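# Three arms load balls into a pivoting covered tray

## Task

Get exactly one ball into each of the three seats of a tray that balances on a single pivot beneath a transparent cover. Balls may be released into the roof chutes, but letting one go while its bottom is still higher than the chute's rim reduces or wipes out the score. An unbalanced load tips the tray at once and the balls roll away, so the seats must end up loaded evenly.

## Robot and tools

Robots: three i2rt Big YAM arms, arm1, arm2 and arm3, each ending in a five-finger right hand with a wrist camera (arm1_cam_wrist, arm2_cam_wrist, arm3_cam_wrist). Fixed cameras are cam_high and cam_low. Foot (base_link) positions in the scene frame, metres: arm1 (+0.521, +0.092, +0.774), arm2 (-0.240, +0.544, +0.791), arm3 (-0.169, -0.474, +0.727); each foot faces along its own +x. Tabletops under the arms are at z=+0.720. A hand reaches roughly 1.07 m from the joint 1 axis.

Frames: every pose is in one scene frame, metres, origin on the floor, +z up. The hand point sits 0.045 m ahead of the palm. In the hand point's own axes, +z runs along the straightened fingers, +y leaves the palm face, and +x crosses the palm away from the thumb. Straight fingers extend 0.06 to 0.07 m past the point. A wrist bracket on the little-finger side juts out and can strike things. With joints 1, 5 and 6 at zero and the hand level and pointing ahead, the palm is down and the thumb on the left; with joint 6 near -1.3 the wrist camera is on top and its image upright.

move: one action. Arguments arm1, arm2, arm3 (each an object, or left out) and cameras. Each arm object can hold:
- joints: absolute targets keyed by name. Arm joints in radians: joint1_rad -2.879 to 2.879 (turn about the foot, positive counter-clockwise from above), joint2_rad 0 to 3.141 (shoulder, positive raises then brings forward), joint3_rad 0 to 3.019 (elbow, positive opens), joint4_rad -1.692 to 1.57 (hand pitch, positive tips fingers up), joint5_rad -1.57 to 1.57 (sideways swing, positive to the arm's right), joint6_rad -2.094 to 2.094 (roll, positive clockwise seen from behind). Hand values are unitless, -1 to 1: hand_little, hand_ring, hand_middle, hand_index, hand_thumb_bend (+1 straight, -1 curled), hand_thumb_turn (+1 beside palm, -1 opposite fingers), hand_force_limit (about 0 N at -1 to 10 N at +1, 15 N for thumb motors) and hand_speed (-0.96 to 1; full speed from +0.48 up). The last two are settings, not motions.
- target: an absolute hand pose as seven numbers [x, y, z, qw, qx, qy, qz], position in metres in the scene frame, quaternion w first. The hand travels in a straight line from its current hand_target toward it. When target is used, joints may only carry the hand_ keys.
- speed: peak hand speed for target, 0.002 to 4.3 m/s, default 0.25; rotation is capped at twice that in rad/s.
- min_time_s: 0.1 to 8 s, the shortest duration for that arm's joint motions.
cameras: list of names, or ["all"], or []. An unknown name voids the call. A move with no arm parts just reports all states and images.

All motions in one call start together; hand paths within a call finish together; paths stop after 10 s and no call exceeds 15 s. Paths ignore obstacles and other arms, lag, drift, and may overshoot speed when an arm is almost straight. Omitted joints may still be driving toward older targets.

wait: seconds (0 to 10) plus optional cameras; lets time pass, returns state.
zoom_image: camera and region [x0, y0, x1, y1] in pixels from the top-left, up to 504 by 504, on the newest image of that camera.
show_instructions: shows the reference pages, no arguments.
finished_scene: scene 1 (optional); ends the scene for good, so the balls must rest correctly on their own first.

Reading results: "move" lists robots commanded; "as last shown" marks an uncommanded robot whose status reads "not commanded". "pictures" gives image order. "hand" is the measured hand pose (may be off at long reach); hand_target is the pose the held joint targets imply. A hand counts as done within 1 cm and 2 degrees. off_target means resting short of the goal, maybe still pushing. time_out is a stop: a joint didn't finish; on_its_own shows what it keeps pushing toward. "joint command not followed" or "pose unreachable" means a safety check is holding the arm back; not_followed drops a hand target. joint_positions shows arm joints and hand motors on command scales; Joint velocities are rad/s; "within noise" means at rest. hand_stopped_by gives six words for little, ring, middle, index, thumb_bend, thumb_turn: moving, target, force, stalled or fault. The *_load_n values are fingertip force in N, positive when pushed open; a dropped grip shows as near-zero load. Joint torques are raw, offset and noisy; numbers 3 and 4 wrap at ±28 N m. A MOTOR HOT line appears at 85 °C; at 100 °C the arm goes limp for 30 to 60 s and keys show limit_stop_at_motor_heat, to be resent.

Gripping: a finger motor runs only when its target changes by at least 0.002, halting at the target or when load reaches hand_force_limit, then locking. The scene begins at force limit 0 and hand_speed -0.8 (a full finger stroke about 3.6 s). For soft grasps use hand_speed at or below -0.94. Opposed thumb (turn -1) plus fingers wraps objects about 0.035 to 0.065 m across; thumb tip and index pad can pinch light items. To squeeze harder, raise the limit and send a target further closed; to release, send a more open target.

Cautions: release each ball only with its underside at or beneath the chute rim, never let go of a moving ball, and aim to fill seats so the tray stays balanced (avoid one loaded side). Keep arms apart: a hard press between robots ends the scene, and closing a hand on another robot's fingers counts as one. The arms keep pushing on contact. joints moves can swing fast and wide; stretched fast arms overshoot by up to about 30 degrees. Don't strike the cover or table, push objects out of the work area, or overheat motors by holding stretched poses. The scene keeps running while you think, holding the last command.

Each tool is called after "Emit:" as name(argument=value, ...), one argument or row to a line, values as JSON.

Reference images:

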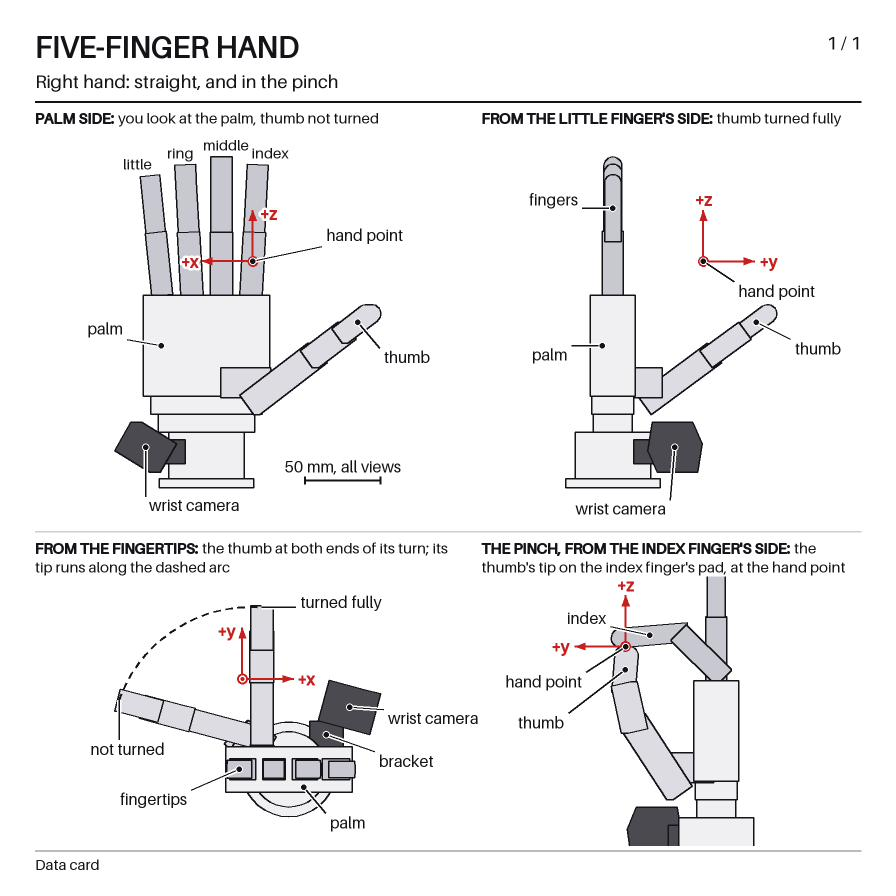

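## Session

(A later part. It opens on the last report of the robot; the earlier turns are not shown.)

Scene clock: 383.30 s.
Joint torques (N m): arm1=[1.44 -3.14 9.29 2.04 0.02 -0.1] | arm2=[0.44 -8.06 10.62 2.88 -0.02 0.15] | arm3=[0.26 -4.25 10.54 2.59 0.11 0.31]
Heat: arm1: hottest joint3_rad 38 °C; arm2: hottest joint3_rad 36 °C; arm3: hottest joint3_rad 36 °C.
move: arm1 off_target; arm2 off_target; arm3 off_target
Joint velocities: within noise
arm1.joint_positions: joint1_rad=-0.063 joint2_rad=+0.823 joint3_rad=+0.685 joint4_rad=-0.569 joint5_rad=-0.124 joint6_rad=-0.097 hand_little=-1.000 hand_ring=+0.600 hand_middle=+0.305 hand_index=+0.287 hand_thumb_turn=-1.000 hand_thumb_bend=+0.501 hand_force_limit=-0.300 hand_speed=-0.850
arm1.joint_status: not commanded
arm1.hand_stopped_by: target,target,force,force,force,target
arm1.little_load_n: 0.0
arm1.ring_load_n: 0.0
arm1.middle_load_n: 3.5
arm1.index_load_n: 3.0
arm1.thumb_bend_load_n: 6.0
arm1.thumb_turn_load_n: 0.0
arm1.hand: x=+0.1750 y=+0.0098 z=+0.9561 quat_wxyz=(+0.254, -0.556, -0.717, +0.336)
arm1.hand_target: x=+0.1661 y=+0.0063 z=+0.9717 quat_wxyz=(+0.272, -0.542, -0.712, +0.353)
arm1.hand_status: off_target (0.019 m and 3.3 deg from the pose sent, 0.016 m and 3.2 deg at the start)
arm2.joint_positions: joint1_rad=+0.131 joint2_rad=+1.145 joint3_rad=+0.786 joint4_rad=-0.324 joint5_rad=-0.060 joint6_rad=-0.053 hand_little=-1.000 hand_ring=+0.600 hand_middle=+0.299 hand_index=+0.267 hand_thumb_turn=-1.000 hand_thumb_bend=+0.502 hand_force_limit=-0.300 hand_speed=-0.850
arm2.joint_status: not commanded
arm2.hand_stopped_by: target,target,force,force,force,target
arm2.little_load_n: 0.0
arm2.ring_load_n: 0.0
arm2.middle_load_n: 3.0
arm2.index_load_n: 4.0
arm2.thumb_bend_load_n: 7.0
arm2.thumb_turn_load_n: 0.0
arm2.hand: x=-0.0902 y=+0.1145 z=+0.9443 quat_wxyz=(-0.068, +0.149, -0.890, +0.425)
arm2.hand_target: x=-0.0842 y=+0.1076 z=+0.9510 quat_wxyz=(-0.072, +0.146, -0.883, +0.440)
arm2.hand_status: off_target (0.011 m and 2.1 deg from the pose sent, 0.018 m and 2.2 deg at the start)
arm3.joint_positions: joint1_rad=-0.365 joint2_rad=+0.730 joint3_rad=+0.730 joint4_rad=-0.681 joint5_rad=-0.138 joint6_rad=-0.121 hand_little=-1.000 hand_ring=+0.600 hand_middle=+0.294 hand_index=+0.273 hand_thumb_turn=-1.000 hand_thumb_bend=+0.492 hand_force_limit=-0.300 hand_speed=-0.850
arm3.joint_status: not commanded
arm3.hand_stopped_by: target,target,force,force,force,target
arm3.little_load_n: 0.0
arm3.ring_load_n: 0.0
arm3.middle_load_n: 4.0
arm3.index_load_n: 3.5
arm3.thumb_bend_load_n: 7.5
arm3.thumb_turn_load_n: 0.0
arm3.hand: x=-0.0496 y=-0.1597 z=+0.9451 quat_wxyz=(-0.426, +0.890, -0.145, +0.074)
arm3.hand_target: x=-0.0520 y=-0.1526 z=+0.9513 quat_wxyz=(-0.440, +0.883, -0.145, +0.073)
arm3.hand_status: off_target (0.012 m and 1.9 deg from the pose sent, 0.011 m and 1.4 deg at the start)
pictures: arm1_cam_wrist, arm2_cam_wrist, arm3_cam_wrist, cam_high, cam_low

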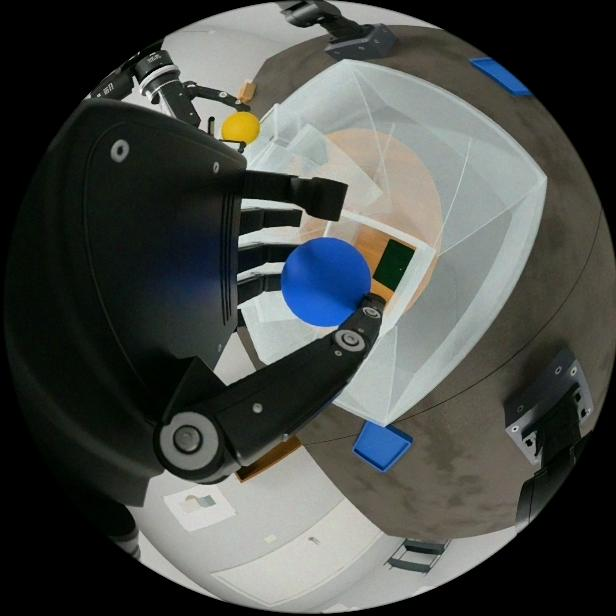

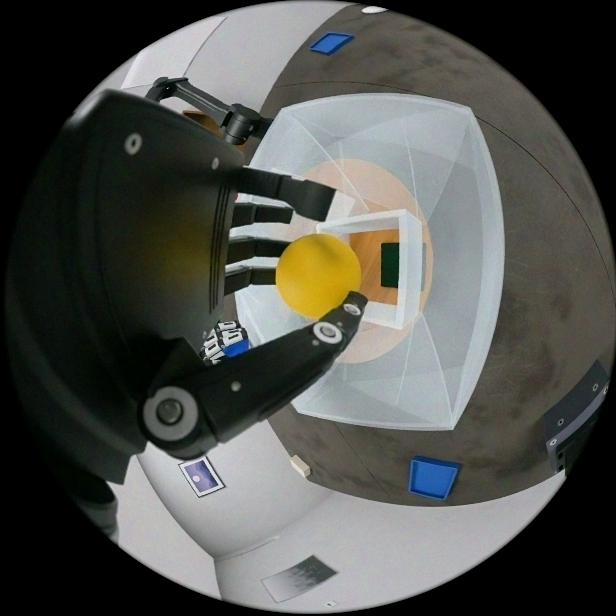

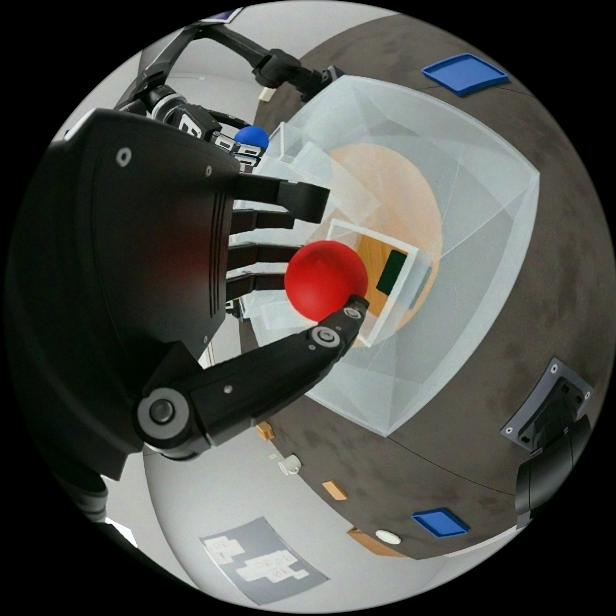

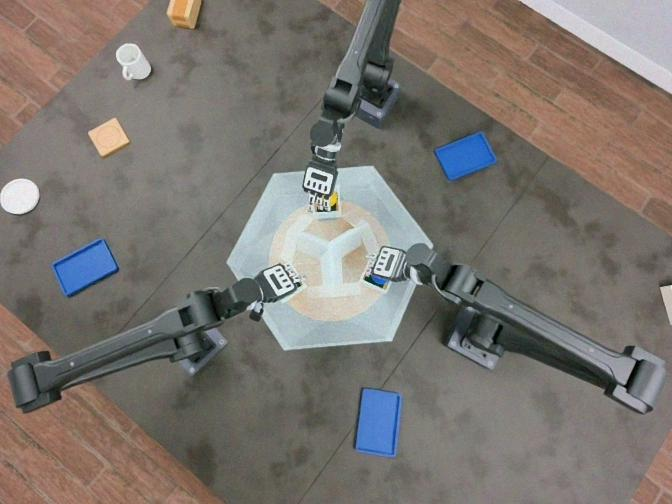

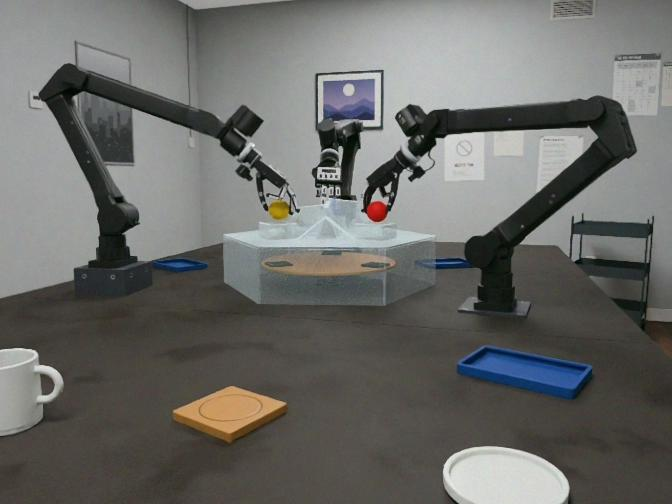

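Emit:
move(
  arm1={"target":[0.1650,0.0135,0.960,0.2710,-0.5435,-0.7110,0.3545],"speed":0.03},
  arm2={"target":[-0.0910,0.1085,0.939,0.0713,-0.143,0.8834,-0.4404],"speed":0.03},
  arm3={"target":[-0.0490,-0.1486,0.940,0.4407,-0.8839,0.14,-0.0698],"speed":0.03},
  cameras=["all"],
)

Emit:
zoom_image(
  camera="cam_low",
  region=[250, 170, 410, 260],
)

Emit:
zoom_image(
  camera="cam_high",
  region=[302, 176, 352, 226],
)

Emit:
zoom_image(
  camera="cam_high",
  region=[355, 250, 405, 300],
)

Emit:
zoom_image(
  camera="cam_high",
  region=[260, 255, 310, 305],
)

Emit:
zoom_image(
  camera="arm3_cam_wrist",
  region=[280, 180, 480, 380],
)

Emit:
zoom_image(
  camera="arm1_cam_wrist",
  region=[280, 180, 480, 380],
)

Emit:
zoom_image(
  camera="arm2_cam_wrist",
  region=[280, 180, 480, 380],
)

Scene clock: 516.27 s.
Joint torques (N m): arm1=[-0.03 -2.73 9.25 2.11 -0.26 -0.26] | arm2=[-0.85 -8 10.48 2.88 -0.35 0.11] | arm3=[-0.32 -4.07 10.59 2.63 -0.3 0.17]
Heat: arm1: hottest joint3_rad 37 °C; arm2: hottest joint3_rad 36 °C; arm3: hottest joint3_rad 38 °C.
move: arm1 off_target; arm2 off_target; arm3 done
Joint velocities: within noise
arm1.joint_positions: joint1_rad=-0.063 joint2_rad=+0.823 joint3_rad=+0.658 joint4_rad=-0.540 joint5_rad=-0.141 joint6_rad=-0.097 hand_little=-1.000 hand_ring=+0.600 hand_middle=+0.305 hand_index=+0.287 hand_thumb_turn=-1.000 hand_thumb_bend=+0.501 hand_force_limit=-0.300 hand_speed=-0.850
arm1.joint_status: not commanded
arm1.hand_stopped_by: target,target,force,force,force,target
arm1.little_load_n: 0.0
arm1.ring_load_n: 0.0
arm1.middle_load_n: 3.5
arm1.index_load_n: 3.5
arm1.thumb_bend_load_n: 6.0
arm1.thumb_turn_load_n: 0.5
arm1.hand: x=+0.1772 y=+0.0067 z=+0.9465 quat_wxyz=(+0.249, -0.552, -0.718, +0.342)
arm1.hand_target: x=+0.1663 y=+0.0093 z=+0.9606 quat_wxyz=(+0.269, -0.540, -0.714, +0.356)
arm1.hand_status: off_target (0.019 m and 3.2 deg from the pose sent, 0.011 m and 3.3 deg at the start)
arm2.joint_positions: joint1_rad=+0.131 joint2_rad=+1.149 joint3_rad=+0.756 joint4_rad=-0.289 joint5_rad=-0.061 joint6_rad=-0.053 hand_little=-1.000 hand_ring=+0.600 hand_middle=+0.299 hand_index=+0.267 hand_thumb_turn=-1.000 hand_thumb_bend=+0.502 hand_force_limit=-0.300 hand_speed=-0.850
arm2.joint_status: not commanded
arm2.hand_stopped_by: target,target,force,force,force,target
arm2.little_load_n: 0.0
arm2.ring_load_n: 0.0
arm2.middle_load_n: 3.5
arm2.index_load_n: 3.5
arm2.thumb_bend_load_n: 7.0
arm2.thumb_turn_load_n: 0.0
arm2.hand: x=-0.0908 y=+0.1178 z=+0.9322 quat_wxyz=(-0.068, +0.150, -0.890, +0.425)
arm2.hand_target: x=-0.0910 y=+0.1091 z=+0.9389 quat_wxyz=(-0.072, +0.143, -0.883, +0.440)
arm2.hand_status: off_target (0.011 m and 2.1 deg from the pose sent, 0.008 m and 2.1 deg at the start)
arm3.joint_positions: joint1_rad=-0.365 joint2_rad=+0.745 joint3_rad=+0.707 joint4_rad=-0.642 joint5_rad=-0.145 joint6_rad=-0.121 hand_little=-1.000 hand_ring=+0.600 hand_middle=+0.294 hand_index=+0.273 hand_thumb_turn=-1.000 hand_thumb_bend=+0.492 hand_force_limit=-0.300 hand_speed=-0.850
arm3.joint_status: not commanded
arm3.hand_stopped_by: target,target,force,force,force,target
arm3.little_load_n: 0.0
arm3.ring_load_n: 0.0
arm3.middle_load_n: 4.0
arm3.index_load_n: 3.0
arm3.thumb_bend_load_n: 8.0
arm3.thumb_turn_load_n: 0.0
arm3.hand: x=-0.0489 y=-0.1555 z=+0.9343 quat_wxyz=(-0.427, +0.890, -0.143, +0.070)
arm3.hand_target: x=-0.0489 y=-0.1487 z=+0.9394 quat_wxyz=(-0.440, +0.884, -0.140, +0.070)
arm3.hand_status: done (0.009 m and 1.7 deg from the pose sent, 0.012 m and 1.9 deg at the start)
pictures: arm1_cam_wrist, arm2_cam_wrist, arm3_cam_wrist, cam_high, cam_low

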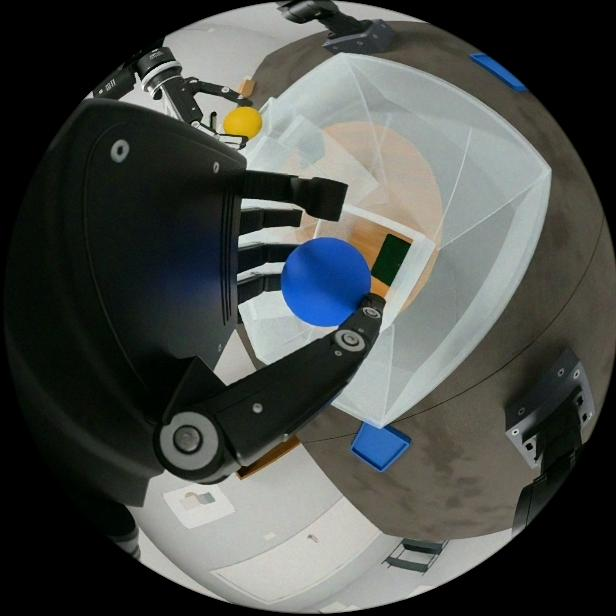

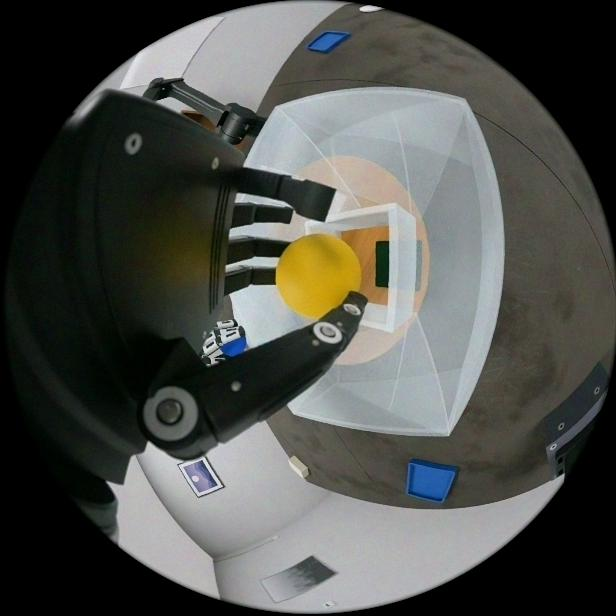

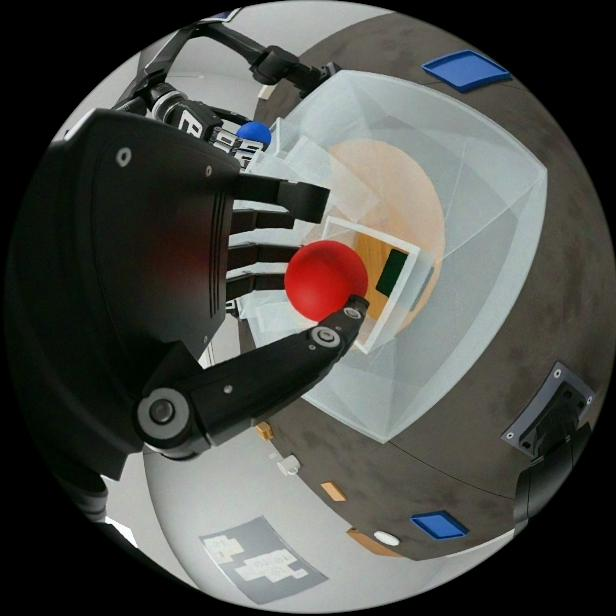

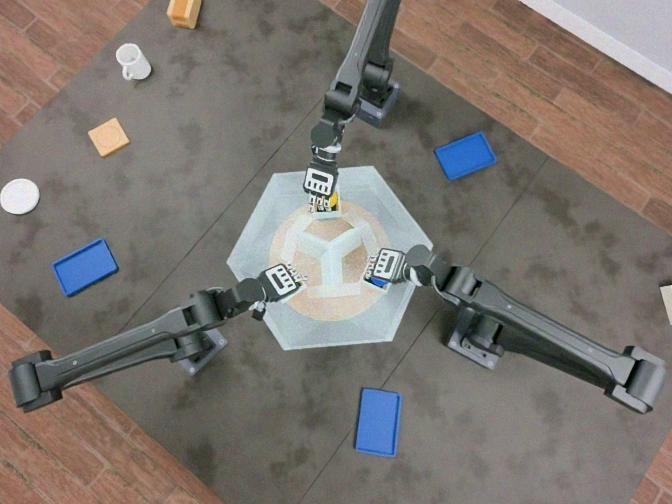

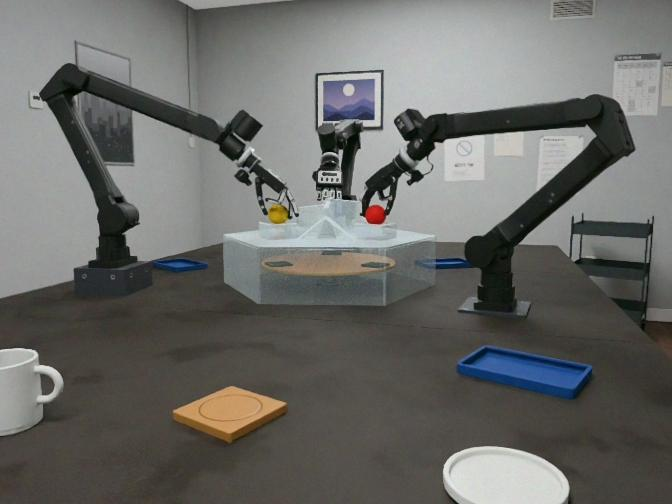

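Scaled by 3.150 from the camera's image (finer frame: 960x720).

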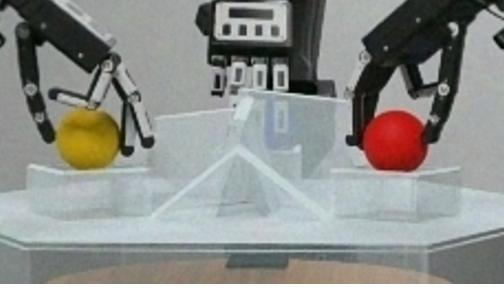

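Scaled by 10.080 from the camera's image (finer frame: 960x720).

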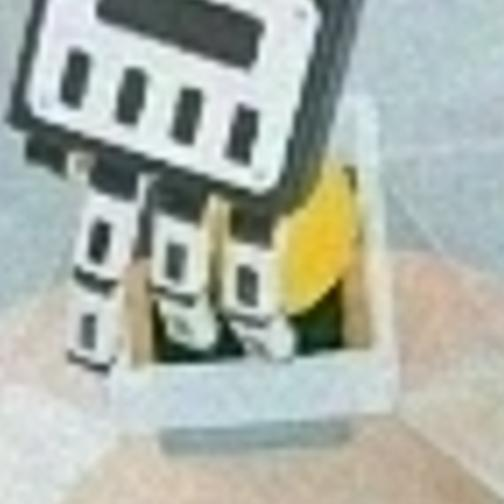

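Scaled by 10.080 from the camera's image (finer frame: 960x720).

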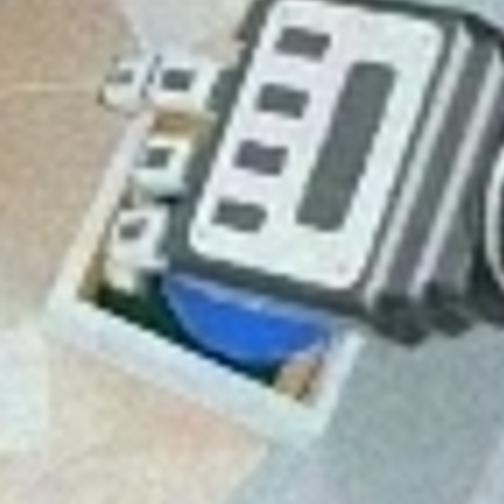

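Scaled by 10.080 from the camera's image (finer frame: 960x720).

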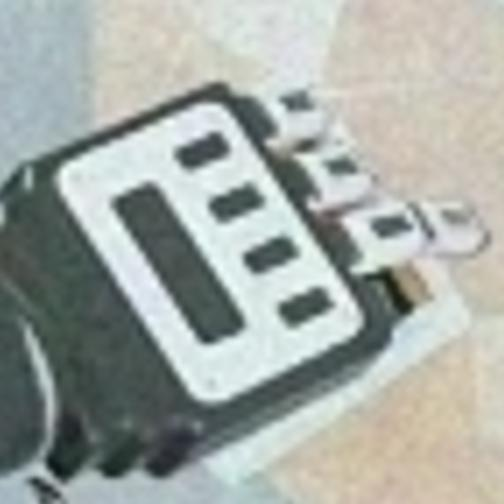

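Scaled by 2.520 from the camera's image (finer frame: 880x880).

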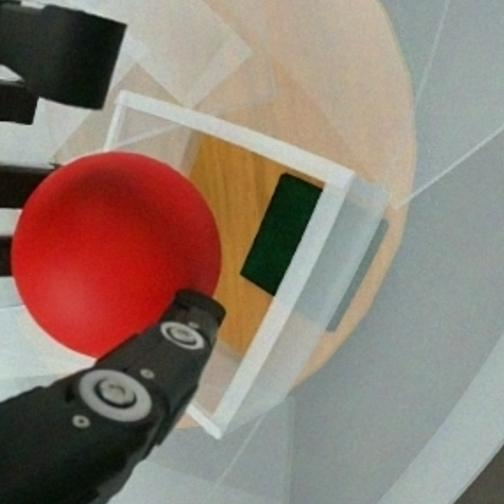

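Scaled by 2.520 from the camera's image (finer frame: 880x880).

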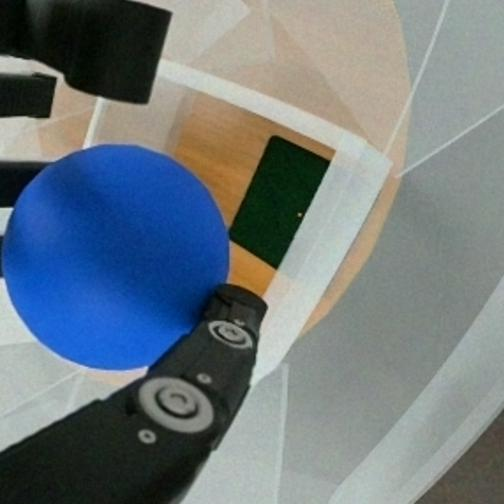

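Scaled by 2.520 from the camera's image (finer frame: 880x880).

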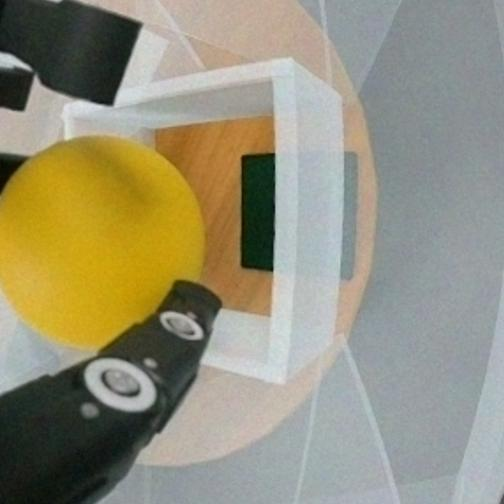

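Emit:
move(
  arm1={"target":[0.1619,0.0165,0.958,0.2710,-0.5435,-0.7110,0.3545],"speed":0.02},
  arm2={"target":[-0.098,0.1058,0.936,0.0713,-0.143,0.8834,-0.4404],"speed":0.02},
  arm3={"target":[-0.0450,-0.1497,0.937,0.4407,-0.8839,0.14,-0.0698],"speed":0.02},
  cameras=["all"],
)

Emit:
zoom_image(
  camera="cam_low",
  region=[250, 170, 410, 260],
)

Emit:
zoom_image(
  camera="cam_high",
  region=[302, 176, 352, 226],
)

Emit:
zoom_image(
  camera="cam_high",
  region=[355, 250, 405, 300],
)

Emit:
zoom_image(
  camera="cam_high",
  region=[260, 255, 310, 305],
)

Scene clock: 535.13 s.
Joint torques (N m): arm1=[-0.21 -2.26 9.21 2.09 -0.28 -0.27] | arm2=[-0.79 -8 10.24 2.88 -0.36 0] | arm3=[-1.49 -4.01 10.55 2.59 -0.32 0.08]
Heat: arm1: hottest joint3_rad 38 °C; arm2: hottest joint3_rad 35 °C; arm3: hottest joint3_rad 38 °C.
move: arm1 off_target; arm2 off_target; arm3 done
Joint velocities: within noise
arm1.joint_positions: joint1_rad=-0.086 joint2_rad=+0.828 joint3_rad=+0.658 joint4_rad=-0.529 joint5_rad=-0.152 joint6_rad=-0.104 hand_little=-1.000 hand_ring=+0.600 hand_middle=+0.305 hand_index=+0.287 hand_thumb_turn=-1.000 hand_thumb_bend=+0.501 hand_force_limit=-0.300 hand_speed=-0.850
arm1.joint_status: not commanded
arm1.hand_stopped_by: target,target,force,force,force,target
arm1.little_load_n: 0.0
arm1.ring_load_n: 0.0
arm1.middle_load_n: 3.5
arm1.index_load_n: 3.5
arm1.thumb_bend_load_n: 6.0
arm1.thumb_turn_load_n: 0.5
arm1.hand: x=+0.1734 y=+0.0129 z=+0.9469 quat_wxyz=(+0.252, -0.555, -0.714, +0.344)
arm1.hand_target: x=+0.1623 y=+0.0159 z=+0.9580 quat_wxyz=(+0.270, -0.544, -0.711, +0.355)
arm1.hand_status: off_target (0.016 m and 2.9 deg from the pose sent, 0.022 m and 3.2 deg at the start)
arm2.joint_positions: joint1_rad=+0.116 joint2_rad=+1.155 joint3_rad=+0.756 joint4_rad=-0.281 joint5_rad=-0.077 joint6_rad=-0.053 hand_little=-1.000 hand_ring=+0.600 hand_middle=+0.299 hand_index=+0.267 hand_thumb_turn=-1.000 hand_thumb_bend=+0.502 hand_force_limit=-0.300 hand_speed=-0.850
arm2.joint_status: not commanded
arm2.hand_stopped_by: target,target,force,force,force,target
arm2.little_load_n: 0.0
arm2.ring_load_n: 0.0
arm2.middle_load_n: 3.5
arm2.index_load_n: 3.5
arm2.thumb_bend_load_n: 7.0
arm2.thumb_turn_load_n: 0.0
arm2.hand: x=-0.0942 y=+0.1150 z=+0.9313 quat_wxyz=(-0.072, +0.146, -0.890, +0.425)
arm2.hand_target: x=-0.0954 y=+0.1071 z=+0.9362 quat_wxyz=(-0.072, +0.145, -0.883, +0.440)
arm2.hand_status: off_target (0.011 m and 1.9 deg from the pose sent, 0.014 m and 2.1 deg at the start)
arm3.joint_positions: joint1_rad=-0.365 joint2_rad=+0.747 joint3_rad=+0.702 joint4_rad=-0.635 joint5_rad=-0.158 joint6_rad=-0.121 hand_little=-1.000 hand_ring=+0.600 hand_middle=+0.294 hand_index=+0.273 hand_thumb_turn=-1.000 hand_thumb_bend=+0.492 hand_force_limit=-0.300 hand_speed=-0.850
arm3.joint_status: not commanded
arm3.hand_stopped_by: target,target,force,force,force,target
arm3.little_load_n: 0.0
arm3.ring_load_n: 0.0
arm3.middle_load_n: 3.5
arm3.index_load_n: 3.5
arm3.thumb_bend_load_n: 7.5
arm3.thumb_turn_load_n: 0.0
arm3.hand: x=-0.0508 y=-0.1541 z=+0.9329 quat_wxyz=(-0.429, +0.890, -0.141, +0.065)
arm3.hand_target: x=-0.0449 y=-0.1499 z=+0.9373 quat_wxyz=(-0.441, +0.884, -0.140, +0.070)
arm3.hand_status: done (0.008 m and 1.5 deg from the pose sent, 0.007 m and 1.7 deg at the start)
pictures: arm1_cam_wrist, arm2_cam_wrist, arm3_cam_wrist, cam_high, cam_low

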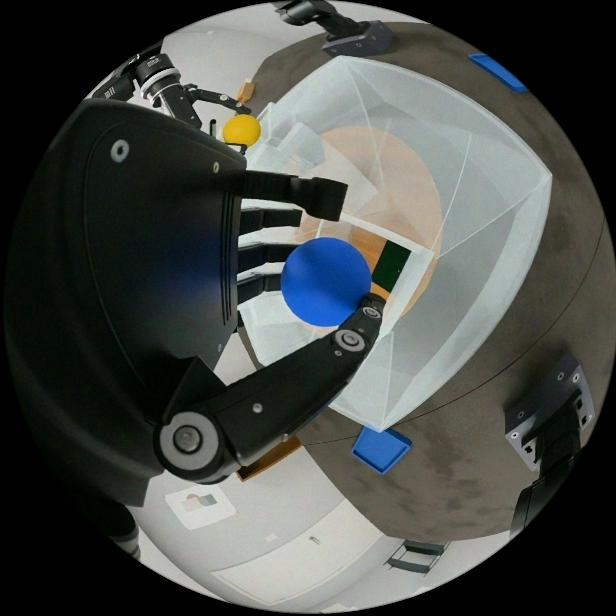

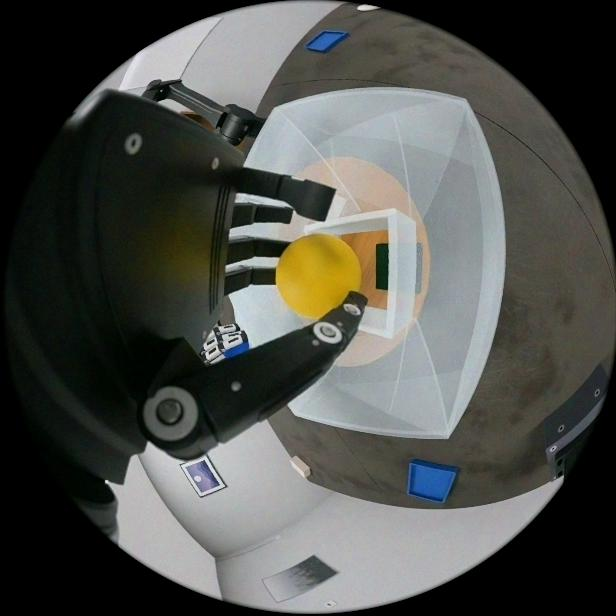

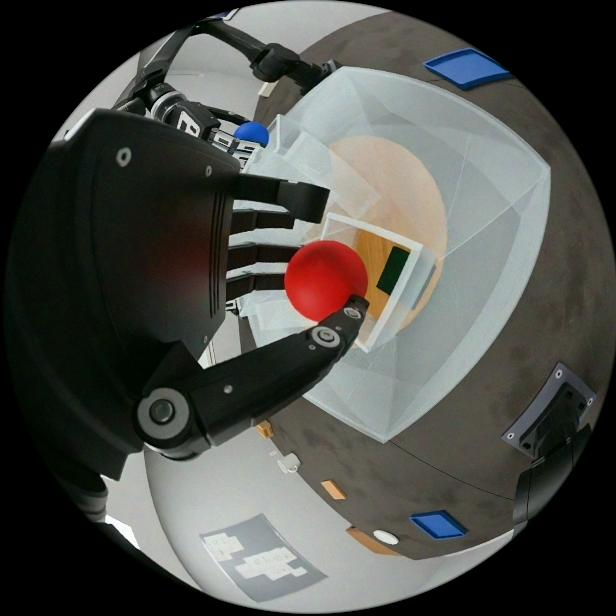

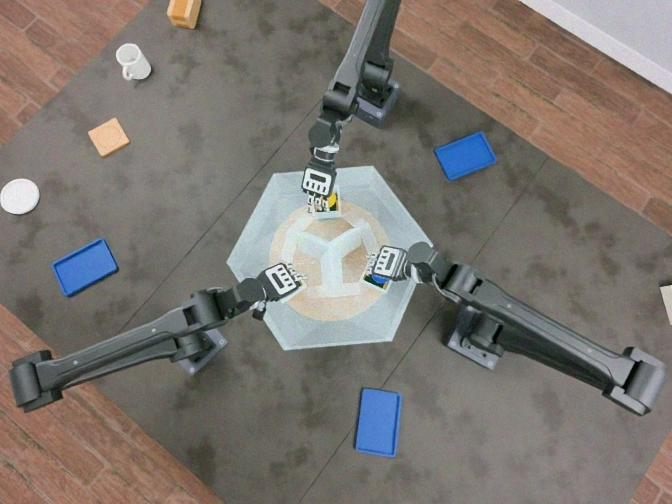

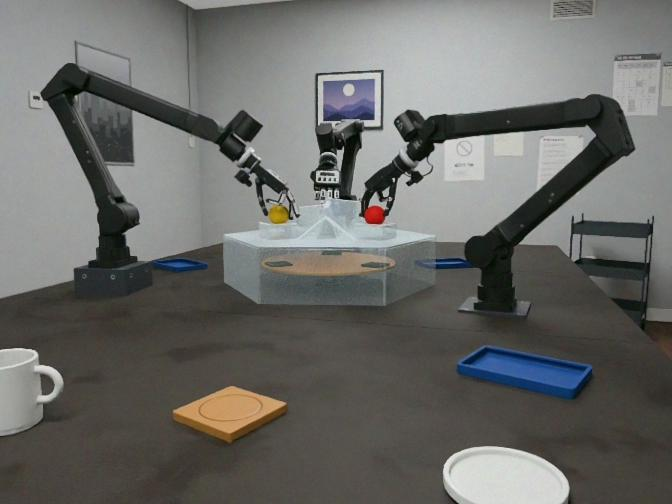

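Scaled by 3.150 from the camera's image (finer frame: 960x720).

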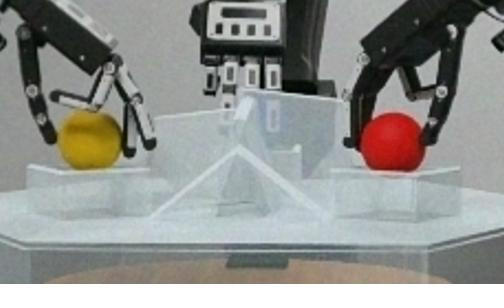

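Scaled by 10.080 from the camera's image (finer frame: 960x720).

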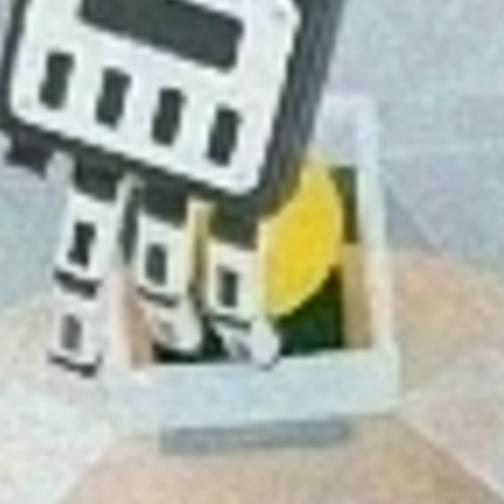

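Scaled by 10.080 from the camera's image (finer frame: 960x720).

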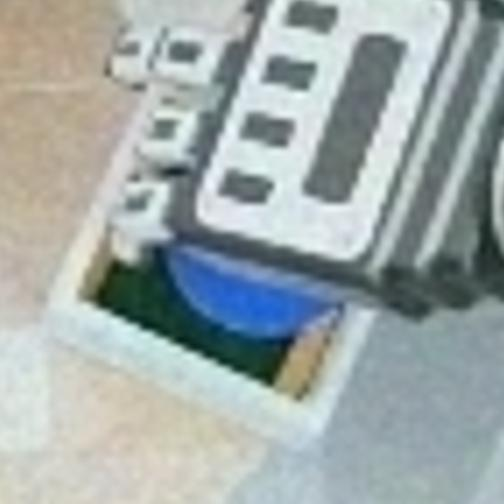

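Scaled by 10.080 from the camera's image (finer frame: 960x720).

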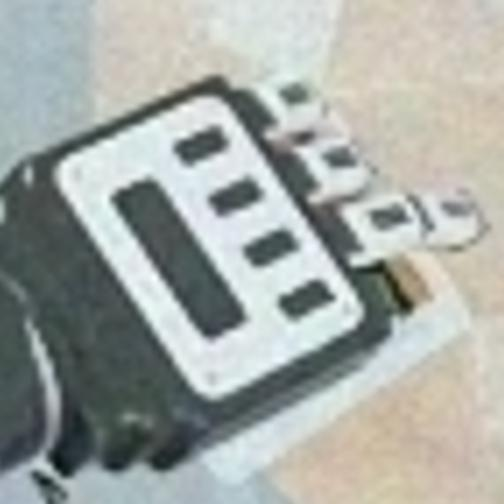

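Emit:
move(
  arm1={"target":[0.160,0.0165,0.947,0.2710,-0.5435,-0.7110,0.3545],"speed":0.02},
  arm2={"target":[-0.096,0.1075,0.9275,0.0713,-0.143,0.8834,-0.4404],"speed":0.02},
  arm3={"target":[-0.0395,-0.1525,0.9285,0.4407,-0.8839,0.14,-0.0698],"speed":0.02},
  cameras=["all"],
)

Emit:
zoom_image(
  camera="cam_low",
  region=[250, 170, 410, 260],
)

Emit:
zoom_image(
  camera="cam_high",
  region=[302, 176, 352, 226],
)

Emit:
zoom_image(
  camera="cam_high",
  region=[355, 250, 405, 300],
)

Emit:
zoom_image(
  camera="arm3_cam_wrist",
  region=[280, 180, 480, 380],
)

Emit:
zoom_image(
  camera="arm1_cam_wrist",
  region=[280, 180, 480, 380],
)

Emit:
zoom_image(
  camera="arm2_cam_wrist",
  region=[280, 180, 480, 380],
)

Scene clock: 550.20 s.
Joint torques (N m): arm1=[0.03 -2.26 9.16 2.07 -0.29 -0.26] | arm2=[-0.79 -7.94 10.3 2.85 -0.15 0.03] | arm3=[-1.79 -3.96 10.52 2.54 -0.32 -0.02]
Heat: arm1: hottest joint3_rad 38 °C; arm2: hottest joint3_rad 34 °C; arm3: hottest joint3_rad 38 °C.
move: arm1 off_target; arm2 done; arm3 off_target
Joint velocities: within noise
arm1.joint_positions: joint1_rad=-0.088 joint2_rad=+0.840 joint3_rad=+0.633 joint4_rad=-0.494 joint5_rad=-0.152 joint6_rad=-0.104 hand_little=-1.000 hand_ring=+0.600 hand_middle=+0.305 hand_index=+0.287 hand_thumb_turn=-1.000 hand_thumb_bend=+0.501 hand_force_limit=-0.300 hand_speed=-0.850
arm1.joint_status: not commanded
arm1.hand_stopped_by: target,target,force,force,force,target
arm1.little_load_n: 0.0
arm1.ring_load_n: 0.0
arm1.middle_load_n: 3.5
arm1.index_load_n: 3.5
arm1.thumb_bend_load_n: 6.0
arm1.thumb_turn_load_n: 0.5
arm1.hand: x=+0.1723 y=+0.0133 z=+0.9353 quat_wxyz=(+0.252, -0.556, -0.714, +0.343)
arm1.hand_target: x=+0.1608 y=+0.0163 z=+0.9469 quat_wxyz=(+0.271, -0.545, -0.710, +0.354)
arm1.hand_status: off_target (0.017 m and 3.0 deg from the pose sent, 0.014 m and 2.9 deg at the start)
arm2.joint_positions: joint1_rad=+0.116 joint2_rad=+1.165 joint3_rad=+0.736 joint4_rad=-0.252 joint5_rad=-0.077 joint6_rad=-0.053 hand_little=-1.000 hand_ring=+0.600 hand_middle=+0.299 hand_index=+0.267 hand_thumb_turn=-1.000 hand_thumb_bend=+0.502 hand_force_limit=-0.300 hand_speed=-0.850
arm2.joint_status: not commanded
arm2.hand_stopped_by: target,target,force,force,force,target
arm2.little_load_n: 0.0
arm2.ring_load_n: 0.0
arm2.middle_load_n: 3.5
arm2.index_load_n: 4.0
arm2.thumb_bend_load_n: 7.0
arm2.thumb_turn_load_n: 0.0
arm2.hand: x=-0.0944 y=+0.1160 z=+0.9219 quat_wxyz=(-0.072, +0.146, -0.890, +0.425)
arm2.hand_target: x=-0.0959 y=+0.1073 z=+0.9277 quat_wxyz=(-0.071, +0.143, -0.883, +0.441)
arm2.hand_status: done (0.010 m and 1.9 deg from the pose sent, 0.009 m and 1.9 deg at the start)
arm3.joint_positions: joint1_rad=-0.375 joint2_rad=+0.750 joint3_rad=+0.681 joint4_rad=-0.615 joint5_rad=-0.181 joint6_rad=-0.129 hand_little=-1.000 hand_ring=+0.600 hand_middle=+0.294 hand_index=+0.273 hand_thumb_turn=-1.000 hand_thumb_bend=+0.492 hand_force_limit=-0.300 hand_speed=-0.850
arm3.joint_status: not commanded
arm3.hand_stopped_by: target,target,force,force,force,target
arm3.little_load_n: 0.0
arm3.ring_load_n: 0.0
arm3.middle_load_n: 3.5
arm3.index_load_n: 3.0
arm3.thumb_bend_load_n: 7.5
arm3.thumb_turn_load_n: 0.5
arm3.hand: x=-0.0515 y=-0.1549 z=+0.9241 quat_wxyz=(-0.430, +0.890, -0.137, +0.059)
arm3.hand_target: x=-0.0439 y=-0.1516 z=+0.9282 quat_wxyz=(-0.441, +0.885, -0.134, +0.067)
arm3.hand_status: off_target (0.013 m and 2.0 deg from the pose sent, 0.012 m and 1.5 deg at the start)
pictures: arm1_cam_wrist, arm2_cam_wrist, arm3_cam_wrist, cam_high, cam_low

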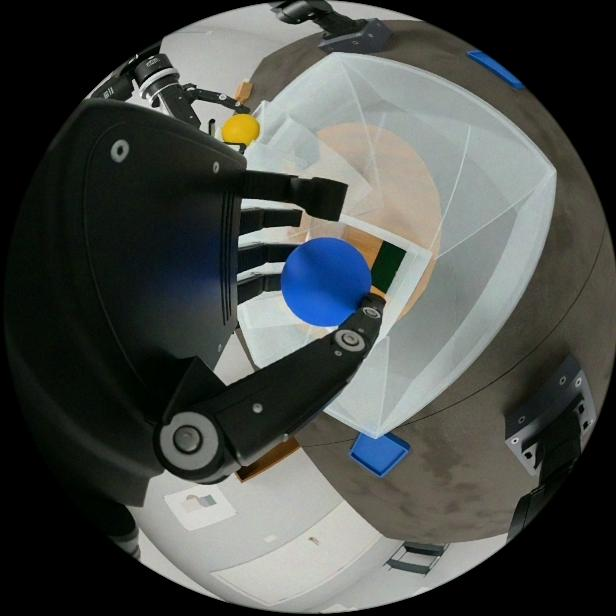

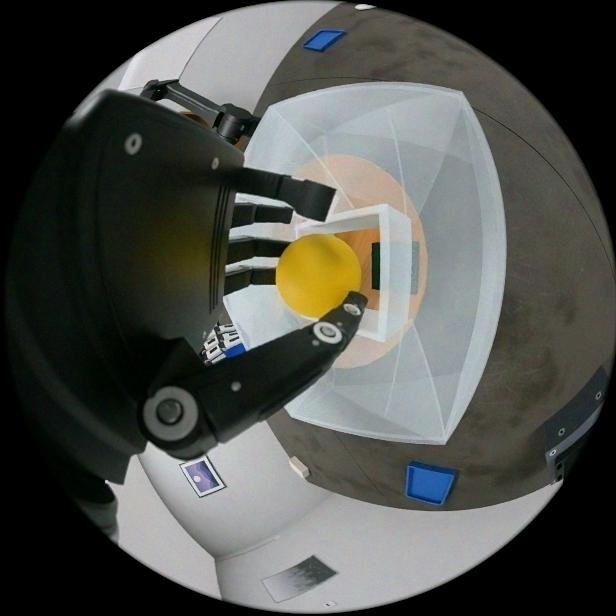

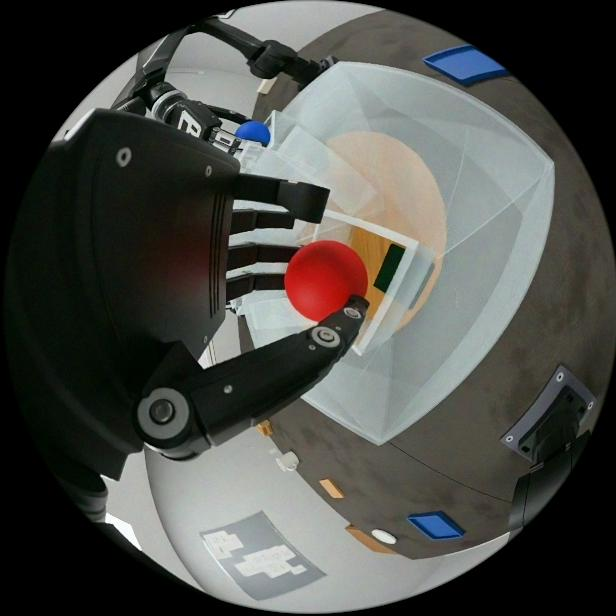

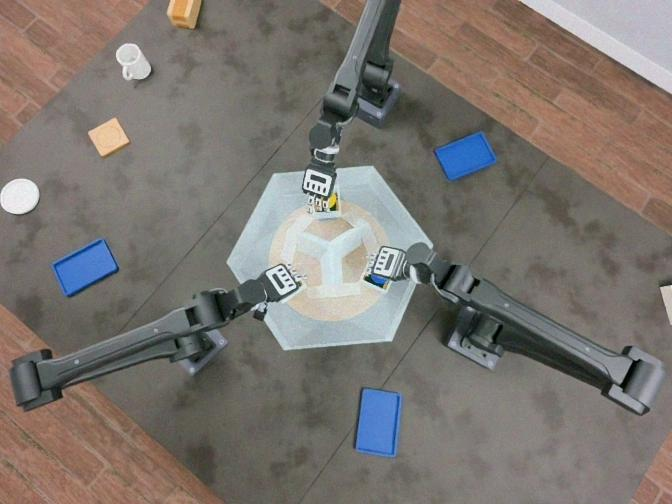

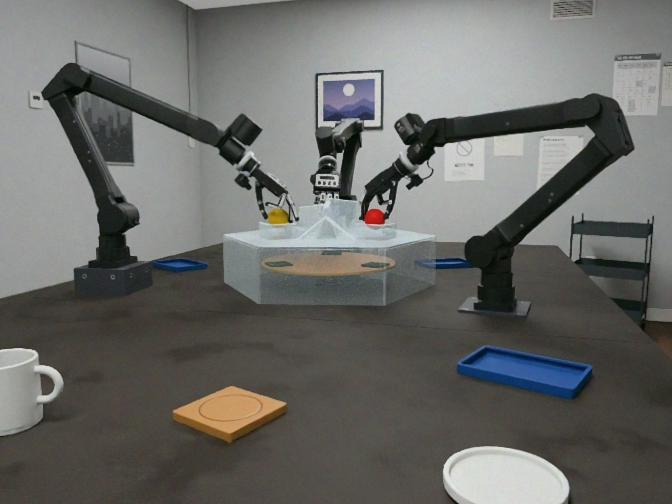

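Scaled by 3.150 from the camera's image (finer frame: 960x720).

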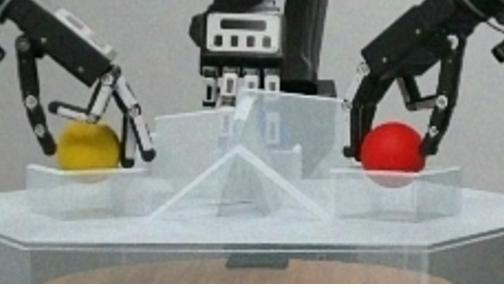

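Scaled by 10.080 from the camera's image (finer frame: 960x720).

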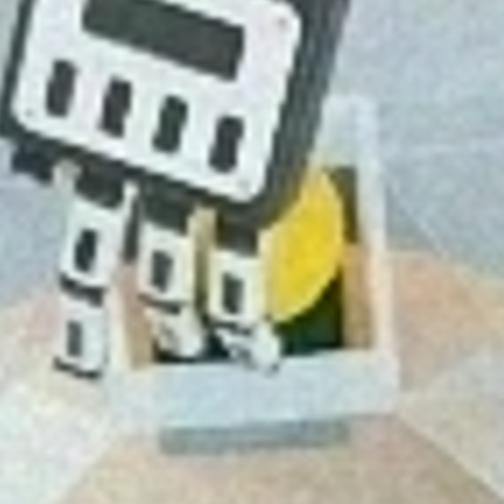

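Scaled by 10.080 from the camera's image (finer frame: 960x720).

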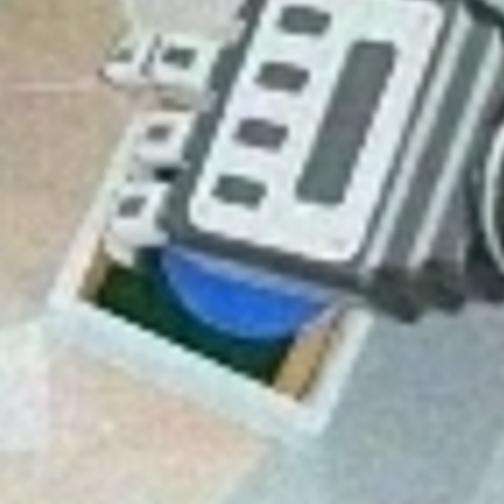

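Scaled by 2.520 from the camera's image (finer frame: 880x880).

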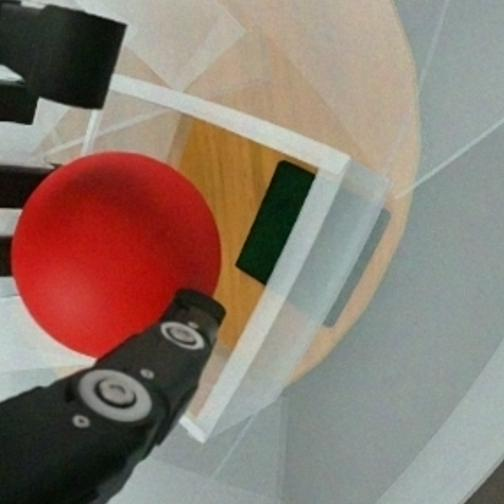

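Scaled by 2.520 from the camera's image (finer frame: 880x880).

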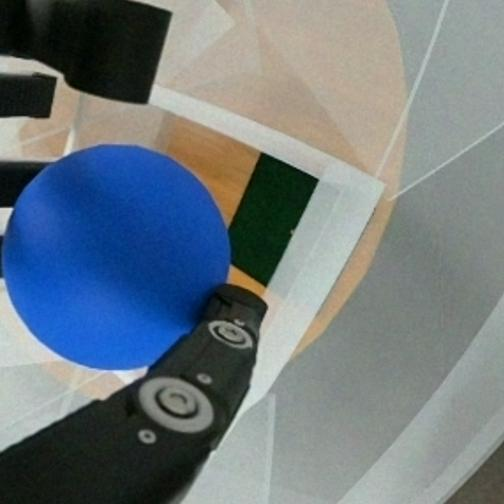

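Scaled by 2.520 from the camera's image (finer frame: 880x880).

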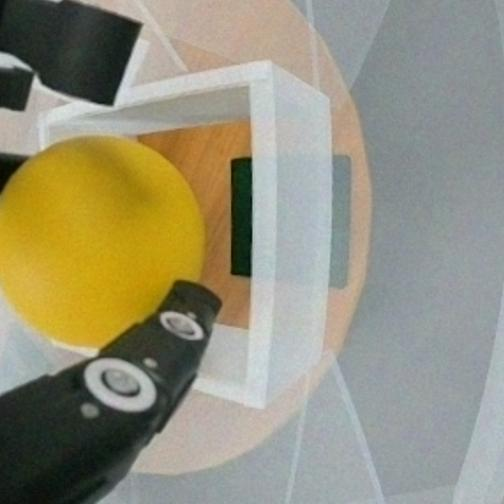

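Emit:
zoom_image(
  camera="arm3_cam_wrist",
  region=[210, 90, 330, 210],
)

Emit:
zoom_image(
  camera="arm1_cam_wrist",
  region=[200, 80, 320, 200],
)

Emit:
zoom_image(
  camera="cam_low",
  region=[310, 180, 400, 250],
)

Scaled by 4.200 from the camera's image (finer frame: 880x880).

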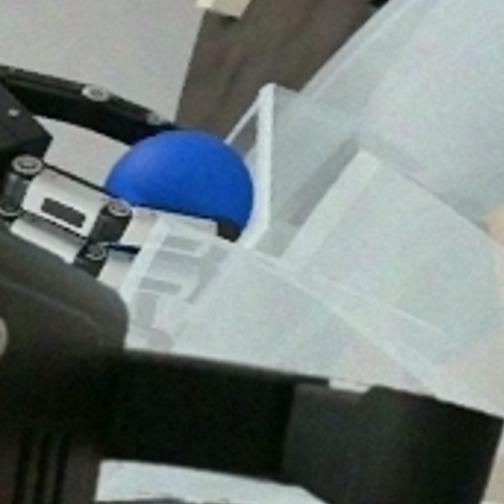

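Scaled by 4.200 from the camera's image (finer frame: 880x880).

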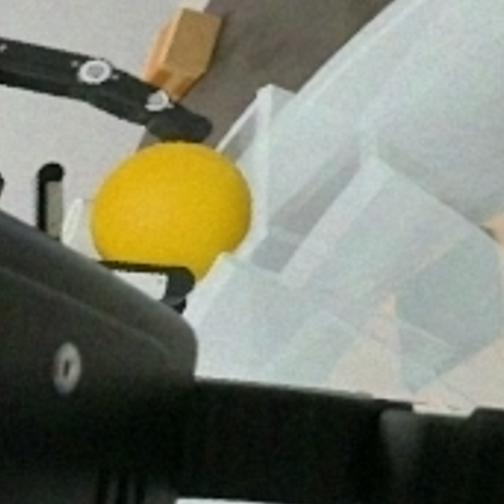

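Scaled by 5.600 from the camera's image (finer frame: 960x720).

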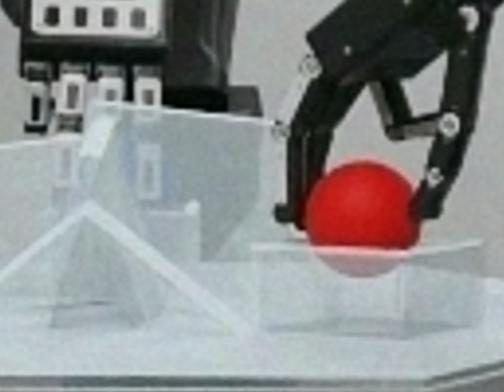

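Emit:
zoom_image(
  camera="cam_low",
  region=[315, 190, 355, 230],
)

Scaled by 12.600 from the camera's image (finer frame: 960x720).

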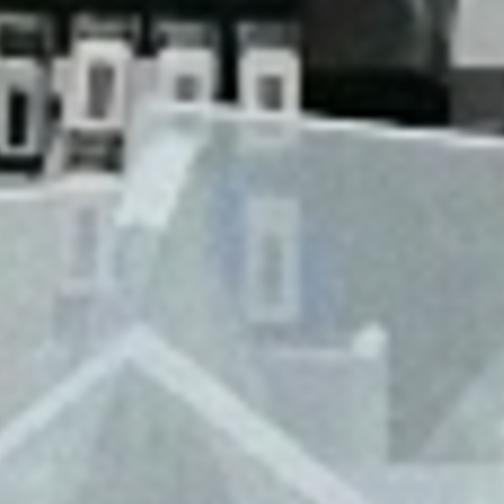

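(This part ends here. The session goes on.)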